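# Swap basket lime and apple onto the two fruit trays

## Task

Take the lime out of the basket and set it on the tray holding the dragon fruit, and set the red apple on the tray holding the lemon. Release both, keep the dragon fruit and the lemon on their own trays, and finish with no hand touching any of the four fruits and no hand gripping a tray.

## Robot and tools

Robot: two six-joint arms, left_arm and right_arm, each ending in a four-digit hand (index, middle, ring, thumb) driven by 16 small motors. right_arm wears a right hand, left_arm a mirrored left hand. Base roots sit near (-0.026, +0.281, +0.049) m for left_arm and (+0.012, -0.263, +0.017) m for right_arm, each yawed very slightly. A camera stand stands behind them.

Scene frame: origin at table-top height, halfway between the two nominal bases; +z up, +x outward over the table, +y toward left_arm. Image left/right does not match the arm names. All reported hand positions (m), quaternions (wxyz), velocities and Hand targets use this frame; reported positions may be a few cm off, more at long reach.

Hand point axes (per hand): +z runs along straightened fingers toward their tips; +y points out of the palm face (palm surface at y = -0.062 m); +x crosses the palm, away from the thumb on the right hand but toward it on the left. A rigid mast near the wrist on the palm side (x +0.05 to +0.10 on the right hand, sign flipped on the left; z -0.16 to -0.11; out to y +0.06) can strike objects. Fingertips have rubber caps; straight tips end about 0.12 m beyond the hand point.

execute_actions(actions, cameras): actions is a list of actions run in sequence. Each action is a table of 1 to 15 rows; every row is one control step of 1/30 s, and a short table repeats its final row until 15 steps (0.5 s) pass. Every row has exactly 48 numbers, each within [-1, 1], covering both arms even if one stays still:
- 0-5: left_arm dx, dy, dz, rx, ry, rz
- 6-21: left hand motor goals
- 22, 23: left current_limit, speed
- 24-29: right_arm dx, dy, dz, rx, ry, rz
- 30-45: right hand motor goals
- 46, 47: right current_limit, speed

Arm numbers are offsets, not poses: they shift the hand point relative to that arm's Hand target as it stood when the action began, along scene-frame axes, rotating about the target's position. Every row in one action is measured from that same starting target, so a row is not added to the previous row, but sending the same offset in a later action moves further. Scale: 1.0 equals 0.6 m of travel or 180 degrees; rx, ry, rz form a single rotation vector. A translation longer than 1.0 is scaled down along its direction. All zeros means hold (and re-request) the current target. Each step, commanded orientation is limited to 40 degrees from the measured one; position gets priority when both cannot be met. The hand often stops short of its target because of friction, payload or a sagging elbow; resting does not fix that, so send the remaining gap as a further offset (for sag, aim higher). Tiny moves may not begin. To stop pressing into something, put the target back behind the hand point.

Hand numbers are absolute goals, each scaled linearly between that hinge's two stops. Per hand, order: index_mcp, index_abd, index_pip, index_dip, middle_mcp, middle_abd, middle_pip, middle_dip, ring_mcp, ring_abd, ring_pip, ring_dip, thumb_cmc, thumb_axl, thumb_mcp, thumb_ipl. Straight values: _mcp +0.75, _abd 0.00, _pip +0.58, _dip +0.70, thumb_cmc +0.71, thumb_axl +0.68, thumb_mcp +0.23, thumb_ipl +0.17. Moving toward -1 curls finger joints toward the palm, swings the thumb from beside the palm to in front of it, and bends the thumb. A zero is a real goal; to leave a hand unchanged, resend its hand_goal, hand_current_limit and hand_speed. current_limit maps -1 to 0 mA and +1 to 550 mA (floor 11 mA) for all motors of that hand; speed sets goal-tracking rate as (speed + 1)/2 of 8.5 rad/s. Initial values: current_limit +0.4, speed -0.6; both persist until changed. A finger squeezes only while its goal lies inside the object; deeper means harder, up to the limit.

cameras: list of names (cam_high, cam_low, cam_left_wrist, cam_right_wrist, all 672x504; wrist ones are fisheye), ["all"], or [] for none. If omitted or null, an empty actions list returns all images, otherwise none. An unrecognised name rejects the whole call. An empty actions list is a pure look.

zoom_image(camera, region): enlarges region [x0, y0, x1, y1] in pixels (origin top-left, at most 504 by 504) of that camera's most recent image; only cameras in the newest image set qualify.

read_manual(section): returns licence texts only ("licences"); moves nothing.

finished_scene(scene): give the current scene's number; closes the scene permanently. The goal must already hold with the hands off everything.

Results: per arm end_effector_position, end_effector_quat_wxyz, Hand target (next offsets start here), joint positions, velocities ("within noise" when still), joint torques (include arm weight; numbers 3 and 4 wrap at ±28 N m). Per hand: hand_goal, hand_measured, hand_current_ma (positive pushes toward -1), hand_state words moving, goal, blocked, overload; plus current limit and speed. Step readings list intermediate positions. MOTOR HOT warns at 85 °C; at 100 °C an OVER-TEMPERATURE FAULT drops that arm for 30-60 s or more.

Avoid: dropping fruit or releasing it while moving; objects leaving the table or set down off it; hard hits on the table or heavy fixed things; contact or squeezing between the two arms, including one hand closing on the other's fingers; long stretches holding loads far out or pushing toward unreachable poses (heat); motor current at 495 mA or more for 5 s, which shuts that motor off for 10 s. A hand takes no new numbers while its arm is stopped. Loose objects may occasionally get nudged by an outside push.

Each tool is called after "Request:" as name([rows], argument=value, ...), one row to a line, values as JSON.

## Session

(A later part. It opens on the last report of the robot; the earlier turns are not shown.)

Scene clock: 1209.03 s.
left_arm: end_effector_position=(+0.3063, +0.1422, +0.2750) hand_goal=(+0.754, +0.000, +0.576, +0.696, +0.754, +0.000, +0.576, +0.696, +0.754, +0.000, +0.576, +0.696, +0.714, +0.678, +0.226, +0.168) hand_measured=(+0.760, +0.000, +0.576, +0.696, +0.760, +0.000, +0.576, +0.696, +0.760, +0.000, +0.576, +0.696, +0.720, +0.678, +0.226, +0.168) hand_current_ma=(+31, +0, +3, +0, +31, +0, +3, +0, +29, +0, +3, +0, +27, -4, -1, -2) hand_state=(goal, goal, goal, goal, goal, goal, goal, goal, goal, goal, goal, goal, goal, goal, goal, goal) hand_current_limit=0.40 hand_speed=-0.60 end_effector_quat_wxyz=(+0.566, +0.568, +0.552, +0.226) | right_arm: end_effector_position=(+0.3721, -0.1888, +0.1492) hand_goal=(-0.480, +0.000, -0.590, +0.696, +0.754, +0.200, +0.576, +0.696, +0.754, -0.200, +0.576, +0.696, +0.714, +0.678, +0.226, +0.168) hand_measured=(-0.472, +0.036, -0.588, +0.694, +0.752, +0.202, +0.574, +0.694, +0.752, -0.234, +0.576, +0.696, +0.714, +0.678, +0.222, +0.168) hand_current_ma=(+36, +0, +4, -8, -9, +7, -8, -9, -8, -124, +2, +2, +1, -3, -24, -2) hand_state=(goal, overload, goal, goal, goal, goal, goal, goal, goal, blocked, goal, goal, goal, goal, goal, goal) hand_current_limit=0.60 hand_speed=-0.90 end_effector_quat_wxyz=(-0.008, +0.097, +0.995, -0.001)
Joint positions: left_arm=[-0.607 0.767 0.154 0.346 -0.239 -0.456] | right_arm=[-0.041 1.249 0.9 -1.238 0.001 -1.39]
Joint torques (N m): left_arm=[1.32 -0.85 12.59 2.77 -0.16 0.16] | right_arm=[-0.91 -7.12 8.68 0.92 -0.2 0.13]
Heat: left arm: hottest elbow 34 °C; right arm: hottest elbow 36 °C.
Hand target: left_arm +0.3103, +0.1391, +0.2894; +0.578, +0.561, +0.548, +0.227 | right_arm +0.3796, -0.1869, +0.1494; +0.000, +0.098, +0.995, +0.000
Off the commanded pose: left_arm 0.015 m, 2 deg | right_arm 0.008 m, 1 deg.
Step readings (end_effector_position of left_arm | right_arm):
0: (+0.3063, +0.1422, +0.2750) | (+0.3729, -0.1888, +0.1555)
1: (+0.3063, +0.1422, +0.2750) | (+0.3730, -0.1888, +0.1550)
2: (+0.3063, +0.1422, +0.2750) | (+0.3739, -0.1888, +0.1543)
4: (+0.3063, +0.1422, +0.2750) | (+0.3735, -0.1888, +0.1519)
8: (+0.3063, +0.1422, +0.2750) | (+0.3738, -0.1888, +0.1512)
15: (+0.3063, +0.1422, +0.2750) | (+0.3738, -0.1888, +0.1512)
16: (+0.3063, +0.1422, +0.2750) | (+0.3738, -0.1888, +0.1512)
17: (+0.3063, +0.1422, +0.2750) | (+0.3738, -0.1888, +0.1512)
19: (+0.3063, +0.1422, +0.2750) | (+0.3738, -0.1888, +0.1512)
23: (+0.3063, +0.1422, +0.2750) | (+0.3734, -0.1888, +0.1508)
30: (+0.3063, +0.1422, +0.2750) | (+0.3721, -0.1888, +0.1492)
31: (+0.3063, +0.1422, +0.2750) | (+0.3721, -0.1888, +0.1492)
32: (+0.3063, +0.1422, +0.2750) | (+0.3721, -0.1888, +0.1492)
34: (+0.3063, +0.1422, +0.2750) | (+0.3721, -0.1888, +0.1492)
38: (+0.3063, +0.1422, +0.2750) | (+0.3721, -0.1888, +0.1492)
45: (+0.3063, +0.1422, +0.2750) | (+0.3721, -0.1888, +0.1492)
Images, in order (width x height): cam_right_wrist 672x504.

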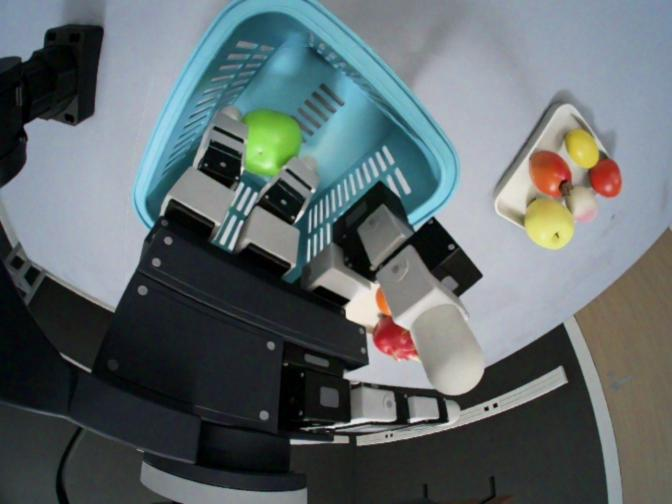

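Request:
execute_actions([
  [[0,0,0,0,0,0,0.754,0,0.576,0.696,0.754,0,0.576,0.696,0.754,0,0.576,0.696,0.714,0.678,0.226,0.168,0.4,-0.6,0,0,0,0,0,0,-0.48,0,-0.59,0.696,0.754,0.1,0.576,0.696,0.754,-0.18,0.576,0.696,0.714,0.678,0.226,0.168,0.6,-0.9]],
  [[0,0,0,0,0,0,0.754,0,0.576,0.696,0.754,0,0.576,0.696,0.754,0,0.576,0.696,0.714,0.678,0.226,0.168,0.4,-0.6,0,0,0,0,0,0,-0.48,0,-0.59,0.696,0.754,0.0,0.576,0.696,0.754,-0.1,0.576,0.696,0.714,0.678,0.226,0.168,0.65,-0.9]],
], cameras=["cam_right_wrist"])

Request:
zoom_image(camera="cam_right_wrist", region=[170, 30, 420, 220])

Scene clock: 1216.27 s.
left_arm: end_effector_position=(+0.3063, +0.1422, +0.2750) hand_goal=(+0.754, +0.000, +0.576, +0.696, +0.754, +0.000, +0.576, +0.696, +0.754, +0.000, +0.576, +0.696, +0.714, +0.678, +0.226, +0.168) hand_measured=(+0.760, +0.000, +0.576, +0.696, +0.760, +0.000, +0.576, +0.696, +0.760, +0.000, +0.576, +0.696, +0.720, +0.678, +0.226, +0.168) hand_current_ma=(+31, +0, +3, +0, +31, +0, +3, +0, +29, +0, +3, +0, +27, -4, -1, -2) hand_state=(goal, goal, goal, goal, goal, goal, goal, goal, goal, goal, goal, goal, goal, goal, goal, goal) hand_current_limit=0.40 hand_speed=-0.60 end_effector_quat_wxyz=(+0.566, +0.568, +0.552, +0.226) | right_arm: end_effector_position=(+0.3723, -0.1888, +0.1492) hand_goal=(-0.480, +0.000, -0.590, +0.696, +0.754, +0.000, +0.576, +0.696, +0.754, -0.100, +0.576, +0.696, +0.714, +0.678, +0.226, +0.168) hand_measured=(-0.472, +0.036, -0.588, +0.694, +0.752, +0.164, +0.574, +0.694, +0.752, -0.230, +0.576, +0.696, +0.714, +0.678, +0.222, +0.168) hand_current_ma=(+36, +0, +4, -8, -9, +454, -8, -9, -8, -454, +1, +2, +1, -3, -24, -2) hand_state=(goal, overload, goal, goal, goal, blocked, goal, goal, goal, blocked, goal, goal, goal, goal, goal, goal) hand_current_limit=0.65 hand_speed=-0.90 end_effector_quat_wxyz=(-0.008, +0.097, +0.995, -0.001)
Joint positions: left_arm=[-0.607 0.767 0.154 0.346 -0.239 -0.456] | right_arm=[-0.041 1.249 0.9 -1.237 0.001 -1.39]
Joint torques (N m): left_arm=[1.32 -0.91 12.57 2.73 -0.16 0.17] | right_arm=[-0.97 -7.06 8.66 0.88 -0.19 0.12]
Heat: left arm: hottest elbow 34 °C; right arm: hottest elbow 36 °C.
Hand target: left_arm +0.3103, +0.1391, +0.2894; +0.578, +0.561, +0.548, +0.227 | right_arm +0.3796, -0.1869, +0.1494; +0.000, +0.098, +0.995, +0.000
Off the commanded pose: left_arm 0.015 m, 2 deg | right_arm 0.008 m, 1 deg.
Step readings (end_effector_position of left_arm | right_arm):
0: (+0.3063, +0.1422, +0.2750) | (+0.3721, -0.1888, +0.1492)
1: (+0.3063, +0.1422, +0.2750) | (+0.3721, -0.1888, +0.1492)
2: (+0.3063, +0.1422, +0.2750) | (+0.3721, -0.1888, +0.1492)
4: (+0.3063, +0.1422, +0.2750) | (+0.3721, -0.1888, +0.1492)
8: (+0.3063, +0.1422, +0.2750) | (+0.3721, -0.1888, +0.1492)
15: (+0.3063, +0.1422, +0.2750) | (+0.3721, -0.1888, +0.1492)
16: (+0.3063, +0.1422, +0.2750) | (+0.3721, -0.1888, +0.1492)
17: (+0.3063, +0.1422, +0.2750) | (+0.3721, -0.1888, +0.1492)
19: (+0.3063, +0.1422, +0.2750) | (+0.3722, -0.1888, +0.1492)
23: (+0.3063, +0.1422, +0.2750) | (+0.3723, -0.1888, +0.1492)
30: (+0.3063, +0.1422, +0.2750) | (+0.3723, -0.1888, +0.1492)
Images, in order (width x height): cam_right_wrist 672x504.

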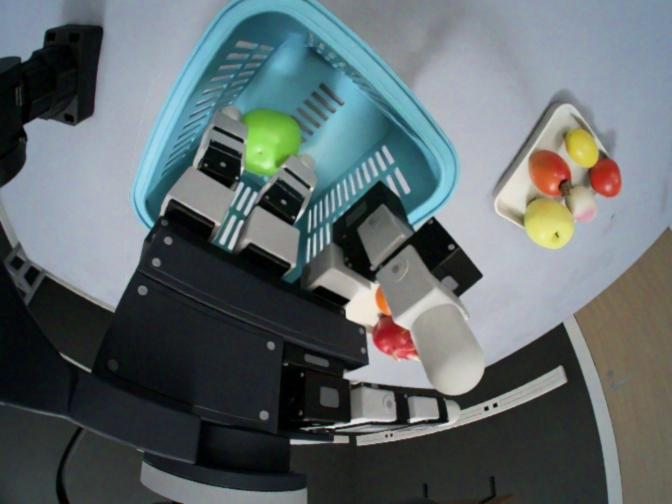

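Scaled by 2.016 from the camera's 672x504 image, which has a finer 960x720 frame.

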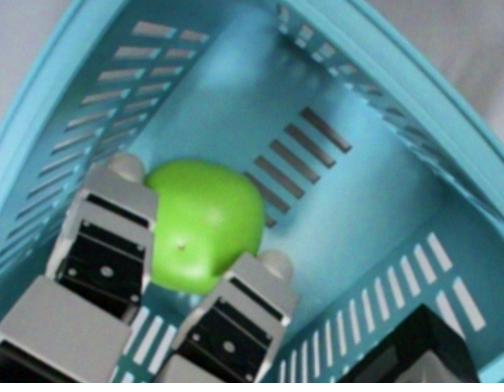

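Request:
execute_actions([
  [[0,0,0,0,0,0,0.754,0,0.576,0.696,0.754,0,0.576,0.696,0.754,0,0.576,0.696,0.714,0.678,0.226,0.168,0.4,-0.6,0,0,0,0,0,0,-0.48,0,-0.59,0.696,0.754,-0.06,0.576,0.696,0.754,-0.04,0.576,0.696,0.714,0.678,0.226,0.168,0.75,-0.9]],
  [[0,0,0,0,0,0,0.754,0,0.576,0.696,0.754,0,0.576,0.696,0.754,0,0.576,0.696,0.714,0.678,0.226,0.168,0.4,-0.6,0.004,0,0.02,0,0,0,-0.48,0,-0.59,0.696,0.754,-0.06,0.576,0.696,0.754,-0.04,0.576,0.696,0.714,0.678,0.226,0.168,0.75,-0.9]],
  [[0,0,0,0,0,0,0.754,0,0.576,0.696,0.754,0,0.576,0.696,0.754,0,0.576,0.696,0.714,0.678,0.226,0.168,0.4,-0.6,0.003,0,0.02,0,0,0,-0.48,0,-0.59,0.696,0.754,-0.06,0.576,0.696,0.754,-0.04,0.576,0.696,0.714,0.678,0.226,0.168,0.75,-0.9]],
], cameras=["cam_right_wrist"])

Request:
zoom_image(camera="cam_right_wrist", region=[170, 30, 420, 220])

Scene clock: 1223.43 s.
left_arm: end_effector_position=(+0.3063, +0.1422, +0.2750) hand_goal=(+0.754, +0.000, +0.576, +0.696, +0.754, +0.000, +0.576, +0.696, +0.754, +0.000, +0.576, +0.696, +0.714, +0.678, +0.226, +0.168) hand_measured=(+0.760, +0.000, +0.576, +0.696, +0.760, +0.000, +0.576, +0.696, +0.760, +0.000, +0.576, +0.696, +0.720, +0.678, +0.226, +0.168) hand_current_ma=(+31, +0, +3, +0, +31, +0, +3, +0, +29, +0, +3, +0, +27, -4, -1, -2) hand_state=(goal, goal, goal, goal, goal, goal, goal, goal, goal, goal, goal, goal, goal, goal, goal, goal) hand_current_limit=0.40 hand_speed=-0.60 end_effector_quat_wxyz=(+0.566, +0.568, +0.552, +0.226) | right_arm: end_effector_position=(+0.3695, -0.1888, +0.1539) hand_goal=(-0.480, +0.000, -0.590, +0.696, +0.754, -0.060, +0.576, +0.696, +0.754, -0.040, +0.576, +0.696, +0.714, +0.678, +0.226, +0.168) hand_measured=(-0.472, +0.036, -0.588, +0.694, +0.752, +0.162, +0.574, +0.694, +0.752, -0.226, +0.576, +0.696, +0.714, +0.678, +0.222, +0.168) hand_current_ma=(+36, +0, +4, -8, -9, +481, -8, -9, -10, -481, +1, +2, +1, -3, -24, -2) hand_state=(goal, overload, goal, goal, goal, blocked, goal, goal, goal, blocked, goal, goal, goal, goal, goal, goal) hand_current_limit=0.75 hand_speed=-0.90 end_effector_quat_wxyz=(-0.017, +0.097, +0.995, -0.002)
Joint positions: left_arm=[-0.607 0.767 0.154 0.346 -0.239 -0.456] | right_arm=[-0.041 1.249 0.915 -1.271 0.001 -1.39]
Joint torques (N m): left_arm=[1.26 -1.08 12.55 2.78 -0.15 0.16] | right_arm=[-0.85 -8.29 12.11 -0.7 -0.2 0.12]
Heat: left arm: hottest elbow 34 °C; right arm: hottest elbow 37 °C.
Hand target: left_arm +0.3103, +0.1391, +0.2894; +0.578, +0.561, +0.548, +0.227 | right_arm +0.3838, -0.1869, +0.1734; +0.000, +0.098, +0.995, +0.000
Off the commanded pose: left_arm 0.015 m, 2 deg | right_arm 0.024 m, 2 deg.
Step readings (end_effector_position of left_arm | right_arm):
0: (+0.3063, +0.1422, +0.2750) | (+0.3723, -0.1888, +0.1492)
1: (+0.3063, +0.1422, +0.2750) | (+0.3723, -0.1888, +0.1492)
2: (+0.3063, +0.1422, +0.2750) | (+0.3723, -0.1888, +0.1492)
4: (+0.3063, +0.1422, +0.2750) | (+0.3723, -0.1888, +0.1492)
8: (+0.3063, +0.1422, +0.2750) | (+0.3723, -0.1888, +0.1492)
15: (+0.3063, +0.1422, +0.2750) | (+0.3723, -0.1888, +0.1492)
16: (+0.3063, +0.1422, +0.2750) | (+0.3721, -0.1888, +0.1492)
17: (+0.3063, +0.1422, +0.2750) | (+0.3721, -0.1888, +0.1492)
19: (+0.3063, +0.1422, +0.2750) | (+0.3721, -0.1888, +0.1492)
23: (+0.3063, +0.1422, +0.2750) | (+0.3721, -0.1888, +0.1492)
30: (+0.3063, +0.1422, +0.2750) | (+0.3721, -0.1888, +0.1492)
31: (+0.3063, +0.1422, +0.2750) | (+0.3717, -0.1888, +0.1497)
32: (+0.3063, +0.1422, +0.2750) | (+0.3707, -0.1888, +0.1507)
34: (+0.3063, +0.1422, +0.2750) | (+0.3696, -0.1888, +0.1525)
38: (+0.3063, +0.1422, +0.2750) | (+0.3695, -0.1888, +0.1539)
45: (+0.3063, +0.1422, +0.2750) | (+0.3695, -0.1888, +0.1539)
Images, in order (width x height): cam_right_wrist 672x504.

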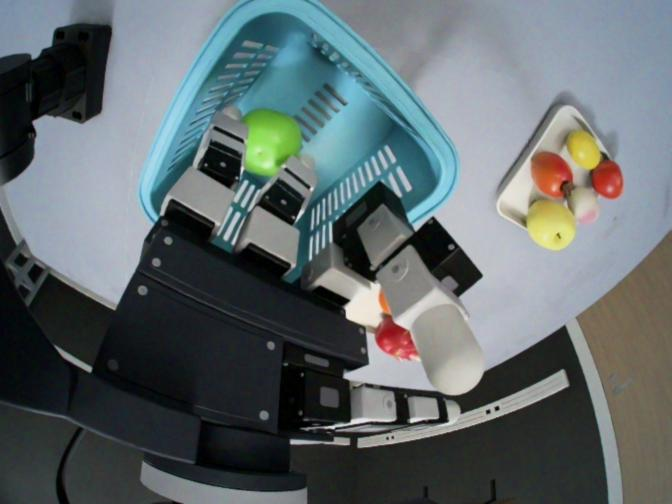

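Scaled by 2.016 from the camera's 672x504 image, which has a finer 960x720 frame.

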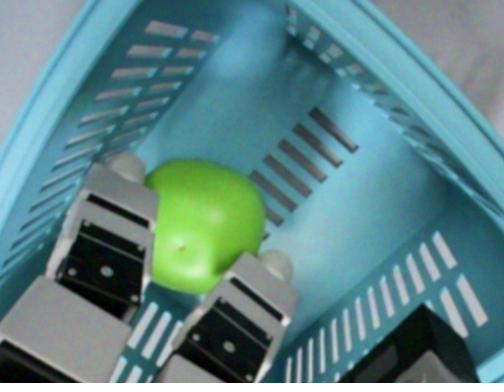

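Request:
execute_actions([
  [[0,0,0,0,0,0,0.754,0,0.576,0.696,0.754,0,0.576,0.696,0.754,0,0.576,0.696,0.714,0.678,0.226,0.168,0.4,-0.6,0,0,0.02,0,0,0,-0.48,0,-0.59,0.696,0.754,-0.06,0.576,0.696,0.754,-0.04,0.576,0.696,0.714,0.678,0.226,0.168,0.75,-0.9]],
  [[0,0,0,0,0,0,0.754,0,0.576,0.696,0.754,0,0.576,0.696,0.754,0,0.576,0.696,0.714,0.678,0.226,0.168,0.4,-0.6,0,0,0.025,0,0,0,-0.48,0,-0.59,0.696,0.754,-0.06,0.576,0.696,0.754,-0.04,0.576,0.696,0.714,0.678,0.226,0.168,0.75,-0.9]],
], cameras=["cam_right_wrist"])

Scene clock: 1228.10 s.
left_arm: end_effector_position=(+0.3063, +0.1422, +0.2750) hand_goal=(+0.754, +0.000, +0.576, +0.696, +0.754, +0.000, +0.576, +0.696, +0.754, +0.000, +0.576, +0.696, +0.714, +0.678, +0.226, +0.168) hand_measured=(+0.760, +0.000, +0.576, +0.696, +0.760, +0.000, +0.576, +0.696, +0.760, +0.000, +0.576, +0.696, +0.720, +0.678, +0.226, +0.168) hand_current_ma=(+31, +0, +3, +0, +31, +0, +3, +0, +29, +0, +3, +0, +27, -4, -1, -2) hand_state=(goal, goal, goal, goal, goal, goal, goal, goal, goal, goal, goal, goal, goal, goal, goal, goal) hand_current_limit=0.40 hand_speed=-0.60 end_effector_quat_wxyz=(+0.566, +0.568, +0.552, +0.226) | right_arm: end_effector_position=(+0.3709, -0.1888, +0.1779) hand_goal=(-0.480, +0.000, -0.590, +0.696, +0.754, -0.060, +0.576, +0.696, +0.754, -0.040, +0.576, +0.696, +0.714, +0.678, +0.226, +0.168) hand_measured=(-0.472, +0.036, -0.588, +0.694, +0.752, +0.162, +0.574, +0.694, +0.752, -0.224, +0.576, +0.696, +0.714, +0.678, +0.222, +0.168) hand_current_ma=(+36, +0, +4, -8, -8, +481, -7, -9, -10, -481, +0, +2, +1, -3, -24, -2) hand_state=(goal, overload, goal, goal, goal, blocked, goal, goal, goal, blocked, goal, goal, goal, goal, goal, goal) hand_current_limit=0.75 hand_speed=-0.90 end_effector_quat_wxyz=(-0.023, +0.097, +0.995, -0.002)
Joint positions: left_arm=[-0.607 0.767 0.154 0.346 -0.239 -0.456] | right_arm=[-0.041 1.24 0.973 -1.35 0.001 -1.39]
Joint torques (N m): left_arm=[1.44 -0.97 12.6 2.73 -0.15 0.16] | right_arm=[-0.85 -9.05 12.21 -0.64 -0.2 0.12]
Heat: left arm: hottest elbow 34 °C; right arm: hottest elbow 37 °C.
Hand target: left_arm +0.3103, +0.1391, +0.2894; +0.578, +0.561, +0.548, +0.227 | right_arm +0.3838, -0.1869, +0.2004; +0.000, +0.097, +0.995, +0.000
Off the commanded pose: left_arm 0.015 m, 2 deg | right_arm 0.026 m, 3 deg.
Step readings (end_effector_position of left_arm | right_arm):
0: (+0.3063, +0.1422, +0.2750) | (+0.3695, -0.1888, +0.1539)
1: (+0.3063, +0.1422, +0.2750) | (+0.3690, -0.1888, +0.1546)
2: (+0.3063, +0.1422, +0.2750) | (+0.3681, -0.1888, +0.1556)
4: (+0.3063, +0.1422, +0.2750) | (+0.3687, -0.1888, +0.1596)
8: (+0.3063, +0.1422, +0.2750) | (+0.3706, -0.1888, +0.1632)
15: (+0.3063, +0.1422, +0.2750) | (+0.3700, -0.1888, +0.1632)
16: (+0.3063, +0.1422, +0.2750) | (+0.3694, -0.1888, +0.1639)
17: (+0.3063, +0.1422, +0.2750) | (+0.3683, -0.1888, +0.1653)
19: (+0.3063, +0.1422, +0.2750) | (+0.3681, -0.1888, +0.1701)
23: (+0.3063, +0.1422, +0.2750) | (+0.3709, -0.1888, +0.1771)
30: (+0.3063, +0.1422, +0.2750) | (+0.3709, -0.1888, +0.1779)
Images, in order (width x height): cam_right_wrist 672x504.

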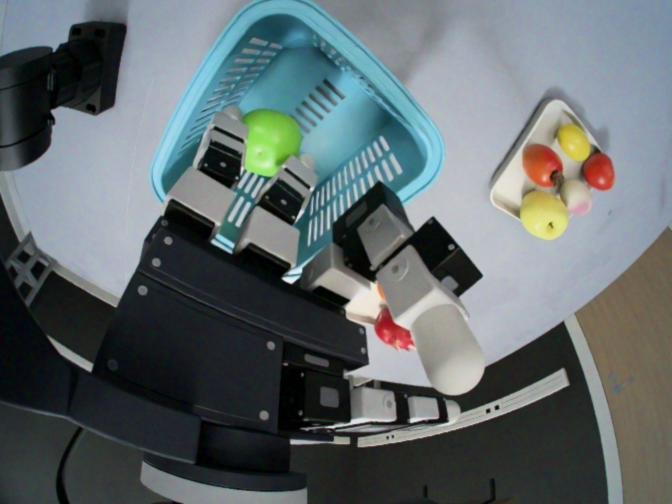

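Request:
execute_actions([
  [[0,0,0,0,0,0,0.754,0,0.576,0.696,0.754,0,0.576,0.696,0.754,0,0.576,0.696,0.714,0.678,0.226,0.168,0.4,-0.6,0,0,0.05,0,0,0,-0.48,0,-0.59,0.696,0.754,-0.06,0.576,0.696,0.754,-0.04,0.576,0.696,0.714,0.678,0.226,0.168,0.75,-0.9]],
  [[0,0,0,0,0,0,0.754,0,0.576,0.696,0.754,0,0.576,0.696,0.754,0,0.576,0.696,0.714,0.678,0.226,0.168,0.4,-0.6,0,0,0.06,0,0,0,-0.48,0,-0.59,0.696,0.754,-0.06,0.576,0.696,0.754,-0.04,0.576,0.696,0.714,0.678,0.226,0.168,0.75,-0.9]],
  [[0,0,0,0,0,0,0.754,0,0.576,0.696,0.754,0,0.576,0.696,0.754,0,0.576,0.696,0.714,0.678,0.226,0.168,0.4,-0.6,0,0,0.06,0,0,0,-0.48,0,-0.59,0.696,0.754,-0.06,0.576,0.696,0.754,-0.04,0.576,0.696,0.714,0.678,0.226,0.168,0.75,-0.9]],
  [[0,0,0,0,0,0,0.754,0,0.576,0.696,0.754,0,0.576,0.696,0.754,0,0.576,0.696,0.714,0.678,0.226,0.168,0.4,-0.6,0.02,0,0.05,0,0,0,-0.48,0,-0.59,0.696,0.754,-0.06,0.576,0.696,0.754,-0.04,0.576,0.696,0.714,0.678,0.226,0.168,0.75,-0.9]],
], cameras=["cam_right_wrist","cam_high","cam_low"])

Scene clock: 1235.77 s.
left_arm: end_effector_position=(+0.3063, +0.1422, +0.2750) hand_goal=(+0.754, +0.000, +0.576, +0.696, +0.754, +0.000, +0.576, +0.696, +0.754, +0.000, +0.576, +0.696, +0.714, +0.678, +0.226, +0.168) hand_measured=(+0.760, +0.000, +0.576, +0.696, +0.760, +0.000, +0.576, +0.696, +0.760, +0.000, +0.576, +0.696, +0.720, +0.678, +0.226, +0.168) hand_current_ma=(+31, +0, +3, +0, +31, +0, +3, +0, +29, +0, +3, +0, +27, -4, -1, -2) hand_state=(goal, goal, goal, goal, goal, goal, goal, goal, goal, goal, goal, goal, goal, goal, goal, goal) hand_current_limit=0.40 hand_speed=-0.60 end_effector_quat_wxyz=(+0.566, +0.568, +0.552, +0.226) | right_arm: end_effector_position=(+0.3896, -0.1891, +0.3175) hand_goal=(-0.480, +0.000, -0.590, +0.696, +0.754, -0.060, +0.576, +0.696, +0.754, -0.040, +0.576, +0.696, +0.714, +0.678, +0.226, +0.168) hand_measured=(-0.470, +0.036, -0.588, +0.694, +0.752, +0.162, +0.574, +0.694, +0.752, -0.224, +0.576, +0.696, +0.714, +0.678, +0.222, +0.168) hand_current_ma=(+41, +0, +4, -8, -5, +481, -6, -9, -11, -481, +0, +2, +1, -3, -24, -2) hand_state=(goal, overload, goal, goal, goal, blocked, goal, goal, goal, blocked, goal, goal, goal, goal, goal, goal) hand_current_limit=0.75 hand_speed=-0.90 end_effector_quat_wxyz=(-0.009, +0.097, +0.995, -0.001)
Joint positions: left_arm=[-0.607 0.767 0.154 0.346 -0.239 -0.456] | right_arm=[-0.041 1.24 1.34 -1.689 0.001 -1.389]
Joint torques (N m): left_arm=[1.44 -1.03 12.56 2.71 -0.14 0.18] | right_arm=[-0.91 -8.12 12.03 -0.55 -0.23 0.11]
Heat: left arm: hottest elbow 34 °C; right arm: hottest elbow 38 °C.
Hand target: left_arm +0.3103, +0.1391, +0.2894; +0.578, +0.561, +0.548, +0.227 | right_arm +0.3958, -0.1869, +0.3324; +0.000, +0.098, +0.995, +0.000
Off the commanded pose: left_arm 0.015 m, 2 deg | right_arm 0.016 m, 1 deg.
joint sent to its limit (right arm) — joint 4 (wrist pitch), lower limit. The joint targets still meet the commanded pose.
Step readings (end_effector_position of left_arm | right_arm):
0: (+0.3063, +0.1422, +0.2750) | (+0.3709, -0.1888, +0.1779)
1: (+0.3063, +0.1422, +0.2750) | (+0.3698, -0.1888, +0.1795)
2: (+0.3063, +0.1422, +0.2750) | (+0.3680, -0.1888, +0.1827)
4: (+0.3063, +0.1422, +0.2750) | (+0.3672, -0.1888, +0.1929)
8: (+0.3063, +0.1422, +0.2750) | (+0.3738, -0.1888, +0.2095)
15: (+0.3063, +0.1422, +0.2750) | (+0.3742, -0.1889, +0.2118)
16: (+0.3063, +0.1422, +0.2750) | (+0.3728, -0.1888, +0.2139)
17: (+0.3063, +0.1422, +0.2750) | (+0.3707, -0.1888, +0.2171)
19: (+0.3063, +0.1422, +0.2750) | (+0.3693, -0.1888, +0.2285)
23: (+0.3063, +0.1422, +0.2750) | (+0.3761, -0.1889, +0.2456)
30: (+0.3063, +0.1422, +0.2750) | (+0.3759, -0.1889, +0.2476)
31: (+0.3063, +0.1422, +0.2750) | (+0.3745, -0.1889, +0.2496)
32: (+0.3063, +0.1422, +0.2750) | (+0.3726, -0.1889, +0.2529)
34: (+0.3063, +0.1422, +0.2750) | (+0.3715, -0.1888, +0.2646)
38: (+0.3063, +0.1422, +0.2750) | (+0.3780, -0.1889, +0.2822)
45: (+0.3063, +0.1422, +0.2750) | (+0.3777, -0.1889, +0.2838)
46: (+0.3063, +0.1422, +0.2750) | (+0.3774, -0.1889, +0.2860)
47: (+0.3063, +0.1422, +0.2750) | (+0.3765, -0.1889, +0.2891)
49: (+0.3063, +0.1422, +0.2750) | (+0.3815, -0.1890, +0.3009)
53: (+0.3063, +0.1422, +0.2750) | (+0.3901, -0.1891, +0.3170)
60: (+0.3063, +0.1422, +0.2750) | (+0.3896, -0.1891, +0.3175)
Images, in order (width x height): cam_high 672x504, cam_low 672x504, cam_right_wrist 672x504.

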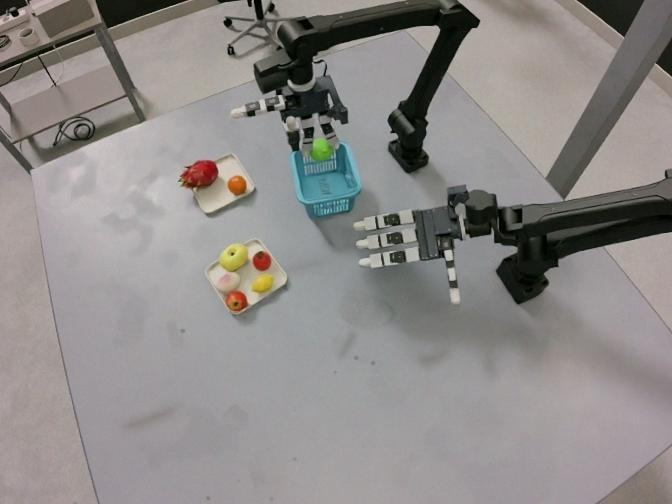

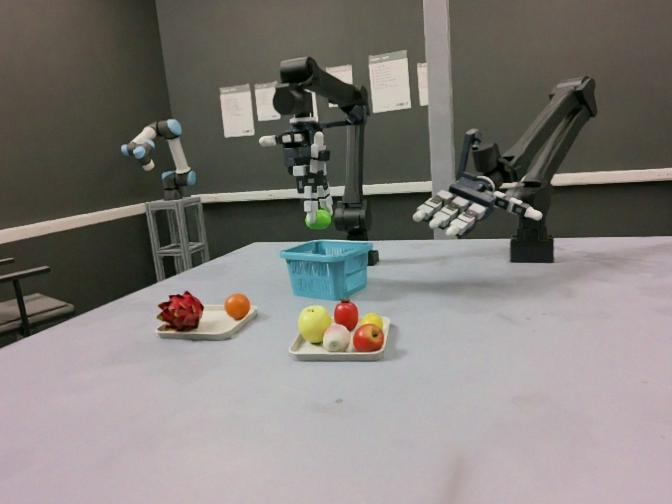

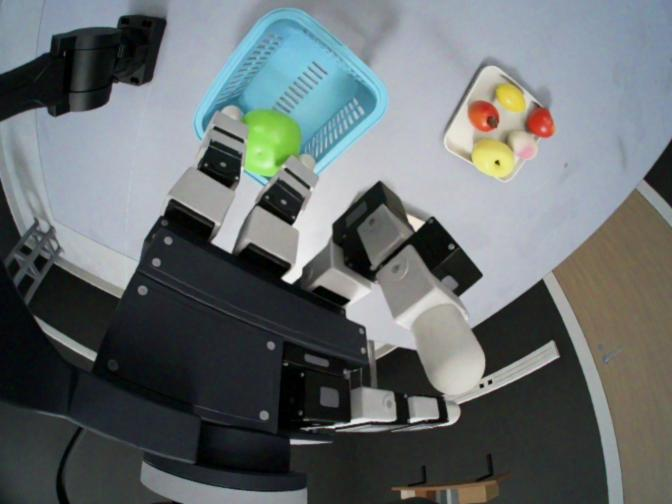

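Request:
zoom_image(camera="cam_high", region=[160, 130, 290, 240])

Request:
zoom_image(camera="cam_low", region=[140, 270, 280, 360])

Scaled by 3.877 from the camera's 672x504 image, which has a finer 960x720 frame.

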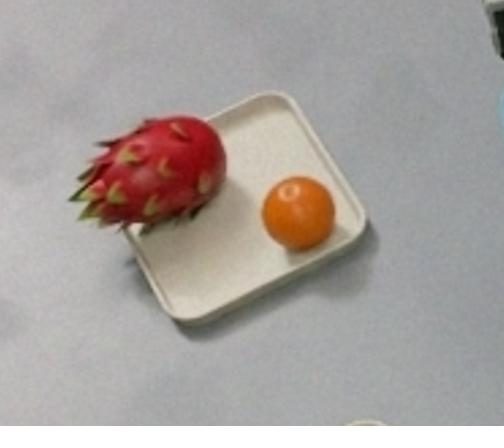

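Scaled by 3.600 from the camera's 672x504 image, which has a finer 960x720 frame.

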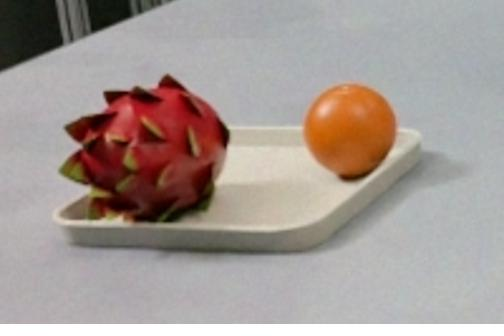

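Request:
execute_actions([
  [[0,0,0,0,0,0,0.754,0,0.576,0.696,0.754,0,0.576,0.696,0.754,0,0.576,0.696,0.714,0.678,0.226,0.168,0.4,-0.6,0.0366,-0.0469,0,0,0,-0.1,-0.48,0,-0.59,0.696,0.754,-0.06,0.576,0.696,0.754,-0.04,0.576,0.696,0.714,0.678,0.226,0.168,0.75,-0.9]],
  [[0,0,0,0,0,0,0.754,0,0.576,0.696,0.754,0,0.576,0.696,0.754,0,0.576,0.696,0.714,0.678,0.226,0.168,0.4,-0.6,0.0366,-0.0469,0,0,0,-0.12,-0.48,0,-0.59,0.696,0.754,-0.06,0.576,0.696,0.754,-0.04,0.576,0.696,0.714,0.678,0.226,0.168,0.75,-0.9]],
], cameras=["cam_right_wrist"])

Scene clock: 1297.73 s.
left_arm: end_effector_position=(+0.3063, +0.1422, +0.2750) hand_goal=(+0.754, +0.000, +0.576, +0.696, +0.754, +0.000, +0.576, +0.696, +0.754, +0.000, +0.576, +0.696, +0.714, +0.678, +0.226, +0.168) hand_measured=(+0.760, +0.000, +0.576, +0.696, +0.760, +0.000, +0.576, +0.696, +0.760, +0.000, +0.576, +0.696, +0.720, +0.678, +0.226, +0.168) hand_current_ma=(+31, +0, +3, +0, +31, +0, +3, +0, +29, +0, +3, +0, +27, -4, -1, -2) hand_state=(goal, goal, goal, goal, goal, goal, goal, goal, goal, goal, goal, goal, goal, goal, goal, goal) hand_current_limit=0.40 hand_speed=-0.60 end_effector_quat_wxyz=(+0.566, +0.568, +0.552, +0.226) | right_arm: end_effector_position=(+0.4315, -0.2432, +0.3142) hand_goal=(-0.480, +0.000, -0.590, +0.696, +0.754, -0.060, +0.576, +0.696, +0.754, -0.040, +0.576, +0.696, +0.714, +0.678, +0.226, +0.168) hand_measured=(-0.470, +0.036, -0.588, +0.694, +0.754, +0.162, +0.574, +0.694, +0.752, -0.224, +0.576, +0.696, +0.712, +0.678, +0.222, +0.168) hand_current_ma=(+41, +0, +5, -8, -3, +481, -5, -8, -11, -481, +0, +2, -6, -3, -24, -2) hand_state=(goal, overload, goal, goal, goal, blocked, goal, goal, goal, blocked, goal, goal, goal, goal, goal, goal) hand_current_limit=0.75 hand_speed=-0.90 end_effector_quat_wxyz=(-0.013, +0.426, +0.904, -0.003)
Joint positions: left_arm=[-0.607 0.767 0.154 0.346 -0.239 -0.456] | right_arm=[-0.078 1.247 1.34 -1.689 -0.005 -0.74]
Joint torques (N m): left_arm=[1.44 -0.97 12.66 2.73 -0.15 0.18] | right_arm=[-1.03 -8.18 12.62 -0.5 0.03 0.13]
Heat: left arm: hottest elbow 34 °C; right arm: hottest elbow 38 °C.
Hand target: left_arm +0.3103, +0.1391, +0.2894; +0.578, +0.561, +0.548, +0.227 | right_arm +0.4397, -0.2431, +0.3324; +0.000, +0.429, +0.903, +0.000
Off the commanded pose: left_arm 0.015 m, 2 deg | right_arm 0.020 m, 1 deg.
joint sent to its limit (right arm) — joint 4 (wrist pitch), lower limit. The joint targets still meet the commanded pose.
Step readings (end_effector_position of left_arm | right_arm):
0: (+0.3063, +0.1422, +0.2750) | (+0.3896, -0.1891, +0.3175)
1: (+0.3063, +0.1422, +0.2750) | (+0.3917, -0.1906, +0.3176)
2: (+0.3063, +0.1422, +0.2750) | (+0.3952, -0.1928, +0.3181)
4: (+0.3063, +0.1422, +0.2750) | (+0.4012, -0.2012, +0.3179)
8: (+0.3063, +0.1422, +0.2750) | (+0.4072, -0.2096, +0.3176)
15: (+0.3063, +0.1422, +0.2750) | (+0.4104, -0.2125, +0.3175)
16: (+0.3063, +0.1422, +0.2750) | (+0.4127, -0.2150, +0.3176)
17: (+0.3063, +0.1422, +0.2750) | (+0.4162, -0.2183, +0.3179)
19: (+0.3063, +0.1422, +0.2750) | (+0.4215, -0.2263, +0.3178)
23: (+0.3063, +0.1422, +0.2750) | (+0.4270, -0.2354, +0.3167)
30: (+0.3063, +0.1422, +0.2750) | (+0.4308, -0.2417, +0.3143)
Images, in order (width x height): cam_right_wrist 672x504.

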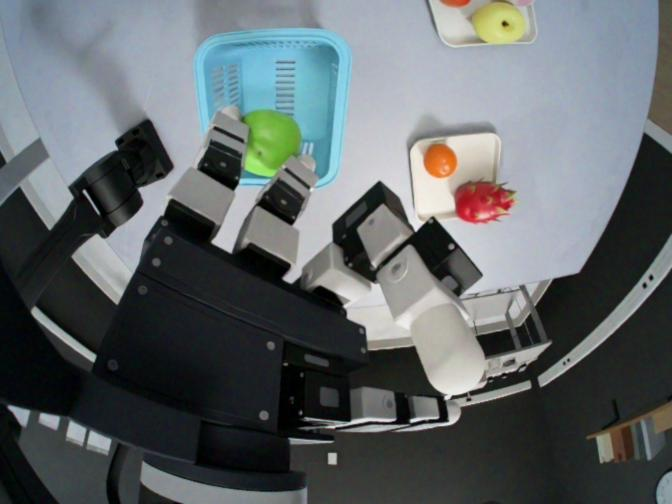

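Request:
zoom_image(camera="cam_right_wrist", region=[390, 110, 550, 240])

Scaled by 3.150 from the camera's 672x504 image, which has a finer 960x720 frame.

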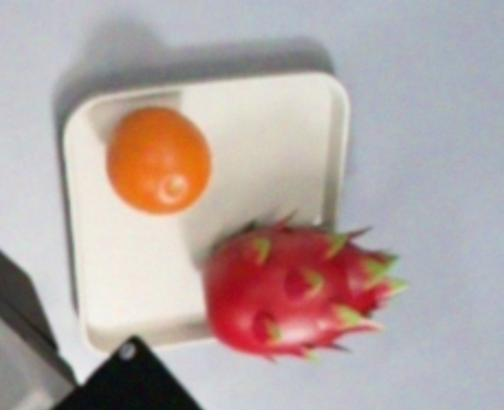

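Request:
execute_actions([
  [[0,0,0,0,0,0,0.754,0,0.576,0.696,0.754,0,0.576,0.696,0.754,0,0.576,0.696,0.714,0.678,0.226,0.168,0.4,-0.6,0.075,-0.07,0,0,0,0,-0.48,0,-0.59,0.696,0.754,-0.06,0.576,0.696,0.754,-0.04,0.576,0.696,0.714,0.678,0.226,0.168,0.75,-0.9]],
  [[0,0,0,0,0,0,0.754,0,0.576,0.696,0.754,0,0.576,0.696,0.754,0,0.576,0.696,0.714,0.678,0.226,0.168,0.4,-0.6,0.075,-0.07,0,0,0,0,-0.48,0,-0.59,0.696,0.754,-0.06,0.576,0.696,0.754,-0.04,0.576,0.696,0.714,0.678,0.226,0.168,0.75,-0.9]],
  [[0,0,0,0,0,0,0.754,0,0.576,0.696,0.754,0,0.576,0.696,0.754,0,0.576,0.696,0.714,0.678,0.226,0.168,0.4,-0.6,0.075,-0.07,0,0,0,0,-0.48,0,-0.59,0.696,0.754,-0.06,0.576,0.696,0.754,-0.04,0.576,0.696,0.714,0.678,0.226,0.168,0.75,-0.9]],
  [[0,0,0,0,0,0,0.754,0,0.576,0.696,0.754,0,0.576,0.696,0.754,0,0.576,0.696,0.714,0.678,0.226,0.168,0.4,-0.6,0.075,-0.068,-0.04,0,0,0,-0.48,0,-0.59,0.696,0.754,-0.06,0.576,0.696,0.754,-0.04,0.576,0.696,0.714,0.678,0.226,0.168,0.75,-0.9]],
], cameras=["all"])

Scene clock: 1321.03 s.
left_arm: end_effector_position=(+0.3063, +0.1422, +0.2750) hand_goal=(+0.754, +0.000, +0.576, +0.696, +0.754, +0.000, +0.576, +0.696, +0.754, +0.000, +0.576, +0.696, +0.714, +0.678, +0.226, +0.168) hand_measured=(+0.760, +0.000, +0.576, +0.696, +0.760, +0.000, +0.576, +0.696, +0.760, +0.000, +0.576, +0.696, +0.720, +0.678, +0.226, +0.168) hand_current_ma=(+31, +0, +3, +0, +31, +0, +3, +0, +29, +0, +3, +0, +27, -4, -1, -2) hand_state=(goal, goal, goal, goal, goal, goal, goal, goal, goal, goal, goal, goal, goal, goal, goal, goal) hand_current_limit=0.40 hand_speed=-0.60 end_effector_quat_wxyz=(+0.566, +0.568, +0.552, +0.226) | right_arm: end_effector_position=(+0.6161, -0.4091, +0.2776) hand_goal=(-0.480, +0.000, -0.590, +0.696, +0.754, -0.060, +0.576, +0.696, +0.754, -0.040, +0.576, +0.696, +0.714, +0.678, +0.226, +0.168) hand_measured=(-0.470, +0.036, -0.588, +0.694, +0.756, +0.162, +0.578, +0.694, +0.750, -0.224, +0.576, +0.696, +0.716, +0.678, +0.220, +0.168) hand_current_ma=(+46, +0, +4, -8, +6, +481, +3, -4, -16, -481, -2, +2, +4, -3, -26, -2) hand_state=(goal, overload, goal, goal, goal, blocked, goal, goal, goal, blocked, goal, goal, goal, goal, goal, goal) hand_current_limit=0.75 hand_speed=-0.90 end_effector_quat_wxyz=(-0.022, +0.433, +0.901, -0.002)
Joint positions: left_arm=[-0.607 0.767 0.154 0.346 -0.239 -0.456] | right_arm=[-0.361 1.829 1.912 -1.697 -0.001 -1.008]
Joint torques (N m): left_arm=[1.38 -0.97 12.56 2.74 -0.15 0.15] | right_arm=[-1.26 -21.01 11.73 -0.2 -0.12 0]
Heat: left arm: hottest elbow 34 °C; right arm: hottest elbow 38 °C.
Hand target: left_arm +0.3103, +0.1391, +0.2894; +0.578, +0.561, +0.548, +0.227 | right_arm +0.6197, -0.4100, +0.3083; -0.001, +0.429, +0.903, +0.000
Off the commanded pose: left_arm 0.015 m, 2 deg | right_arm 0.031 m, 3 deg.
joint sent to its limit (right arm) — joint 4 (wrist pitch), lower limit. The joint targets still meet the commanded pose.
Step readings (end_effector_position of left_arm | right_arm):
0: (+0.3063, +0.1422, +0.2750) | (+0.4315, -0.2433, +0.3142)
1: (+0.3063, +0.1422, +0.2750) | (+0.4336, -0.2456, +0.3151)
2: (+0.3063, +0.1422, +0.2750) | (+0.4388, -0.2495, +0.3178)
4: (+0.3063, +0.1422, +0.2750) | (+0.4569, -0.2666, +0.3223)
8: (+0.3063, +0.1422, +0.2750) | (+0.4776, -0.2896, +0.3119)
15: (+0.3063, +0.1422, +0.2750) | (+0.4792, -0.2890, +0.3057)
16: (+0.3063, +0.1422, +0.2750) | (+0.4813, -0.2904, +0.3073)
17: (+0.3063, +0.1422, +0.2750) | (+0.4868, -0.2931, +0.3110)
19: (+0.3063, +0.1422, +0.2750) | (+0.5044, -0.3071, +0.3186)
23: (+0.3063, +0.1422, +0.2750) | (+0.5228, -0.3285, +0.3152)
30: (+0.3063, +0.1422, +0.2750) | (+0.5243, -0.3291, +0.3083)
31: (+0.3063, +0.1422, +0.2750) | (+0.5265, -0.3305, +0.3098)
32: (+0.3063, +0.1422, +0.2750) | (+0.5344, -0.3339, +0.3138)
34: (+0.3063, +0.1422, +0.2750) | (+0.5540, -0.3472, +0.3215)
38: (+0.3063, +0.1422, +0.2750) | (+0.5691, -0.3681, +0.3148)
45: (+0.3063, +0.1422, +0.2750) | (+0.5701, -0.3703, +0.3079)
46: (+0.3063, +0.1422, +0.2750) | (+0.5724, -0.3715, +0.3085)
47: (+0.3063, +0.1422, +0.2750) | (+0.5801, -0.3750, +0.3109)
49: (+0.3063, +0.1422, +0.2750) | (+0.5990, -0.3870, +0.3129)
53: (+0.3063, +0.1422, +0.2750) | (+0.6143, -0.4054, +0.2921)
60: (+0.3063, +0.1422, +0.2750) | (+0.6164, -0.4093, +0.2764)

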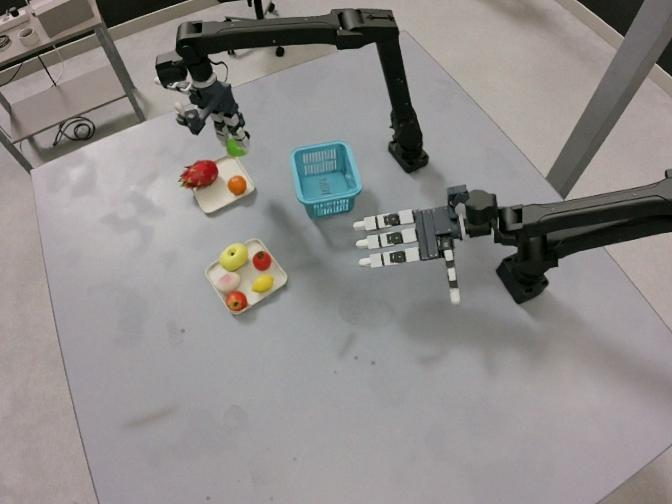

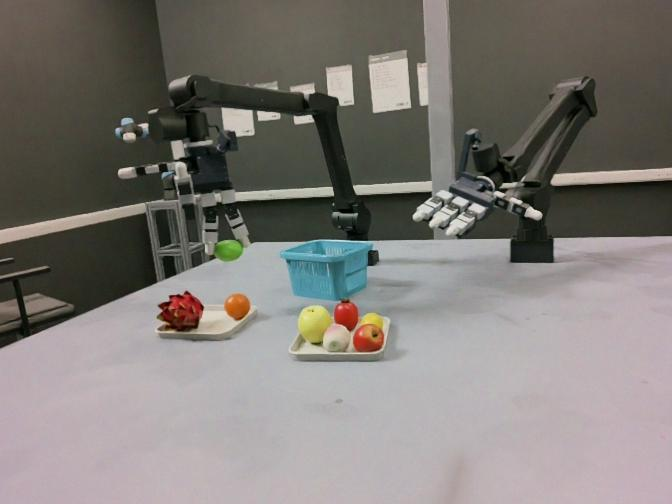

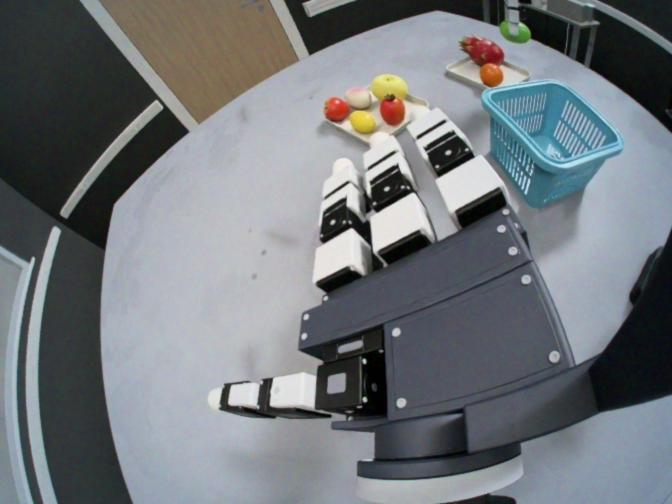

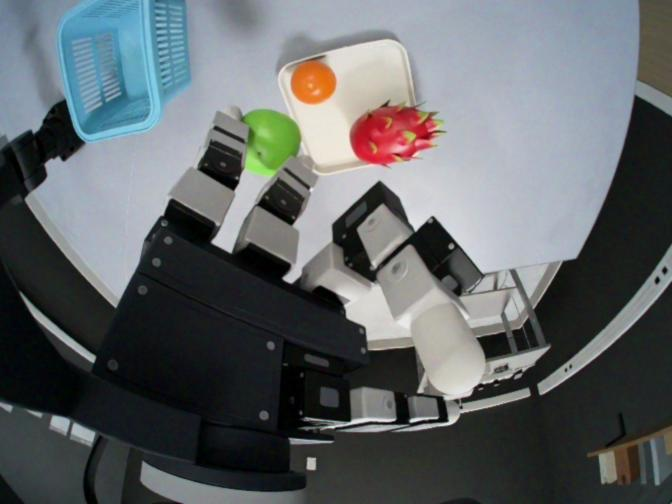

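Request:
zoom_image(camera="cam_right_wrist", region=[240, 20, 460, 190])

Scaled by 2.291 from the camera's 672x504 image, which has a finer 960x720 frame.

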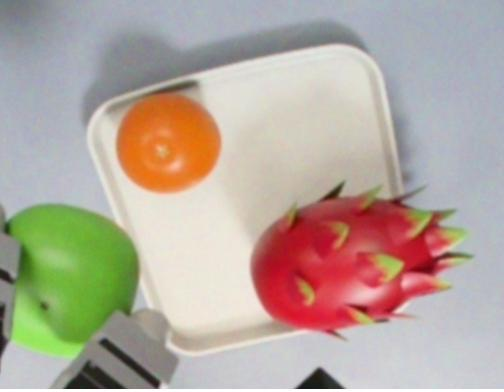

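Request:
execute_actions([
  [[0,0,0,0,0,0,0.754,0,0.576,0.696,0.754,0,0.576,0.696,0.754,0,0.576,0.696,0.714,0.678,0.226,0.168,0.4,-0.6,0.028,-0.0625,0,0,0,0,-0.48,0,-0.59,0.696,0.754,-0.06,0.576,0.696,0.754,-0.04,0.576,0.696,0.714,0.678,0.226,0.168,0.75,-0.9]],
  [[0,0,0,0,0,0,0.754,0,0.576,0.696,0.754,0,0.576,0.696,0.754,0,0.576,0.696,0.714,0.678,0.226,0.168,0.4,-0.6,0.028,-0.0625,-0.05,0,0,0,-0.48,0,-0.59,0.696,0.754,-0.06,0.576,0.696,0.754,-0.04,0.576,0.696,0.714,0.678,0.226,0.168,0.75,-0.9]],
], cameras=["cam_right_wrist","cam_high","cam_low"])

Request:
zoom_image(camera="cam_right_wrist", region=[220, 50, 440, 220])

Request:
zoom_image(camera="cam_low", region=[140, 230, 280, 350])

Scene clock: 1370.13 s.
left_arm: end_effector_position=(+0.3063, +0.1422, +0.2750) hand_goal=(+0.754, +0.000, +0.576, +0.696, +0.754, +0.000, +0.576, +0.696, +0.754, +0.000, +0.576, +0.696, +0.714, +0.678, +0.226, +0.168) hand_measured=(+0.760, +0.000, +0.576, +0.696, +0.760, +0.000, +0.576, +0.696, +0.760, +0.000, +0.576, +0.696, +0.720, +0.678, +0.226, +0.168) hand_current_ma=(+31, +0, +3, +0, +31, +0, +3, +0, +29, +0, +3, +0, +27, -4, -1, -2) hand_state=(goal, goal, goal, goal, goal, goal, goal, goal, goal, goal, goal, goal, goal, goal, goal, goal) hand_current_limit=0.40 hand_speed=-0.60 end_effector_quat_wxyz=(+0.566, +0.568, +0.552, +0.226) | right_arm: end_effector_position=(+0.6483, -0.4828, +0.2468) hand_goal=(-0.480, +0.000, -0.590, +0.696, +0.754, -0.060, +0.576, +0.696, +0.754, -0.040, +0.576, +0.696, +0.714, +0.678, +0.226, +0.168) hand_measured=(-0.468, +0.036, -0.588, +0.694, +0.756, +0.162, +0.578, +0.694, +0.750, -0.224, +0.576, +0.696, +0.714, +0.678, +0.220, +0.168) hand_current_ma=(+46, +0, +4, -8, +8, +481, +4, -4, -16, -481, -3, +2, +3, -3, -27, -2) hand_state=(goal, overload, goal, goal, goal, blocked, goal, goal, goal, blocked, goal, goal, goal, goal, goal, goal) hand_current_limit=0.75 hand_speed=-0.90 end_effector_quat_wxyz=(-0.021, +0.433, +0.901, +0.001)
Joint positions: left_arm=[-0.607 0.767 0.154 0.346 -0.239 -0.456] | right_arm=[-0.458 2 2.086 -1.698 -0.003 -1.105]
Joint torques (N m): left_arm=[1.26 -0.91 12.59 2.76 -0.15 0.17] | right_arm=[-1.26 -23.53 11.93 -0.16 -0.1 -0.02]
Heat: left arm: hottest elbow 35 °C; right arm: hottest elbow 39 °C.
Hand target: left_arm +0.3103, +0.1391, +0.2894; +0.578, +0.561, +0.548, +0.227 | right_arm +0.6534, -0.4849, +0.2784; +0.000, +0.429, +0.903, +0.000
Off the commanded pose: left_arm 0.015 m, 2 deg | right_arm 0.032 m, 2 deg.
joint sent to its limit (right arm) — joint 4 (wrist pitch), lower limit. The joint targets still meet the commanded pose.
Step readings (end_effector_position of left_arm | right_arm):
0: (+0.3063, +0.1422, +0.2750) | (+0.6161, -0.4090, +0.2776)
1: (+0.3063, +0.1422, +0.2750) | (+0.6170, -0.4107, +0.2790)
2: (+0.3063, +0.1422, +0.2750) | (+0.6202, -0.4124, +0.2812)
4: (+0.3063, +0.1422, +0.2750) | (+0.6277, -0.4224, +0.2871)
8: (+0.3063, +0.1422, +0.2750) | (+0.6286, -0.4401, +0.2899)
15: (+0.3063, +0.1422, +0.2750) | (+0.6267, -0.4462, +0.2889)
16: (+0.3063, +0.1422, +0.2750) | (+0.6281, -0.4477, +0.2880)
17: (+0.3063, +0.1422, +0.2750) | (+0.6331, -0.4501, +0.2898)
19: (+0.3063, +0.1422, +0.2750) | (+0.6442, -0.4601, +0.2874)
23: (+0.3063, +0.1422, +0.2750) | (+0.6483, -0.4755, +0.2643)
30: (+0.3063, +0.1422, +0.2750) | (+0.6485, -0.4830, +0.2460)
Images, in order (width x height): cam_high 672x504, cam_low 672x504, cam_right_wrist 672x504.

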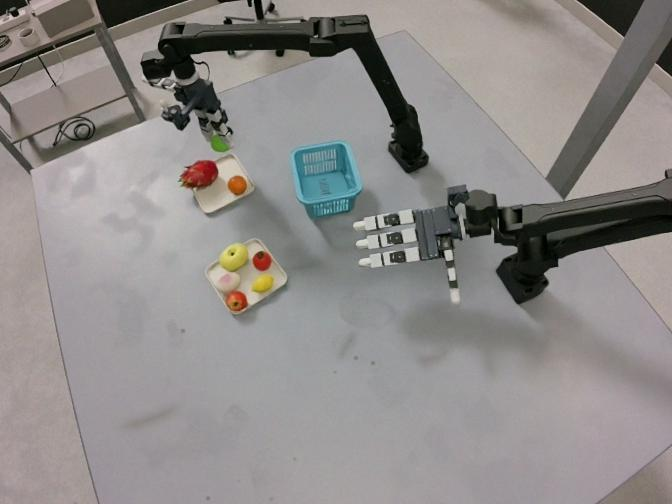

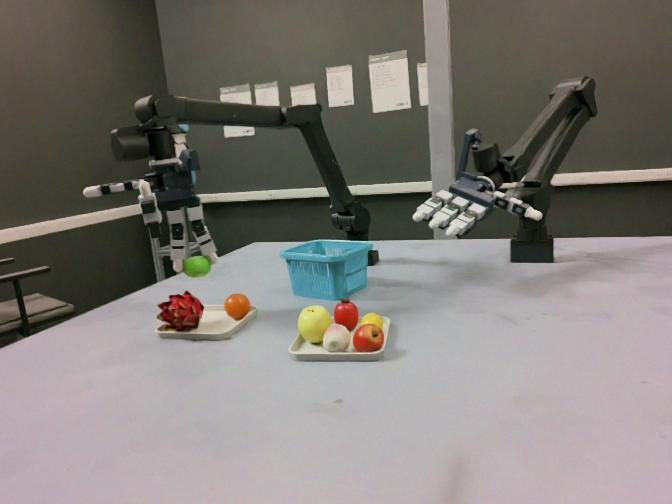

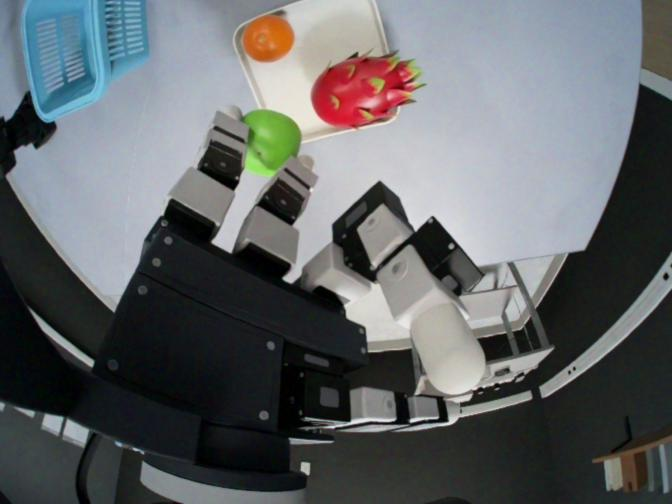

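Scaled by 2.291 from the camera's 672x504 image, which has a finer 960x720 frame.

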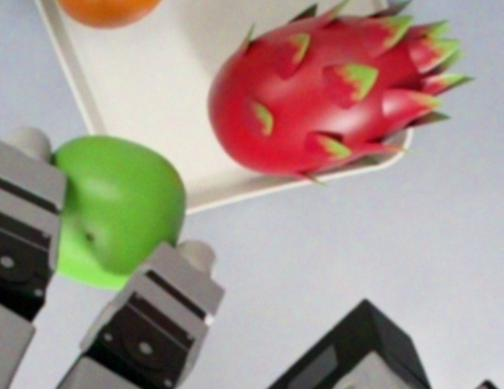

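Scaled by 3.600 from the camera's 672x504 image, which has a finer 960x720 frame.

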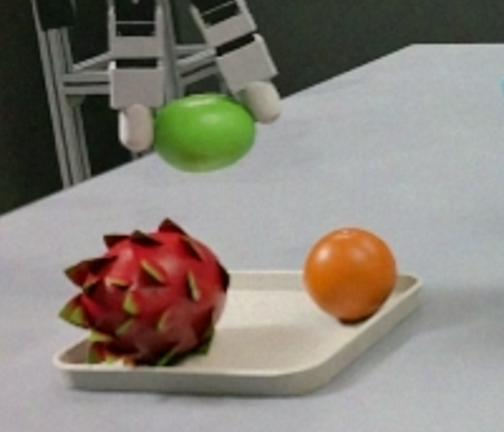

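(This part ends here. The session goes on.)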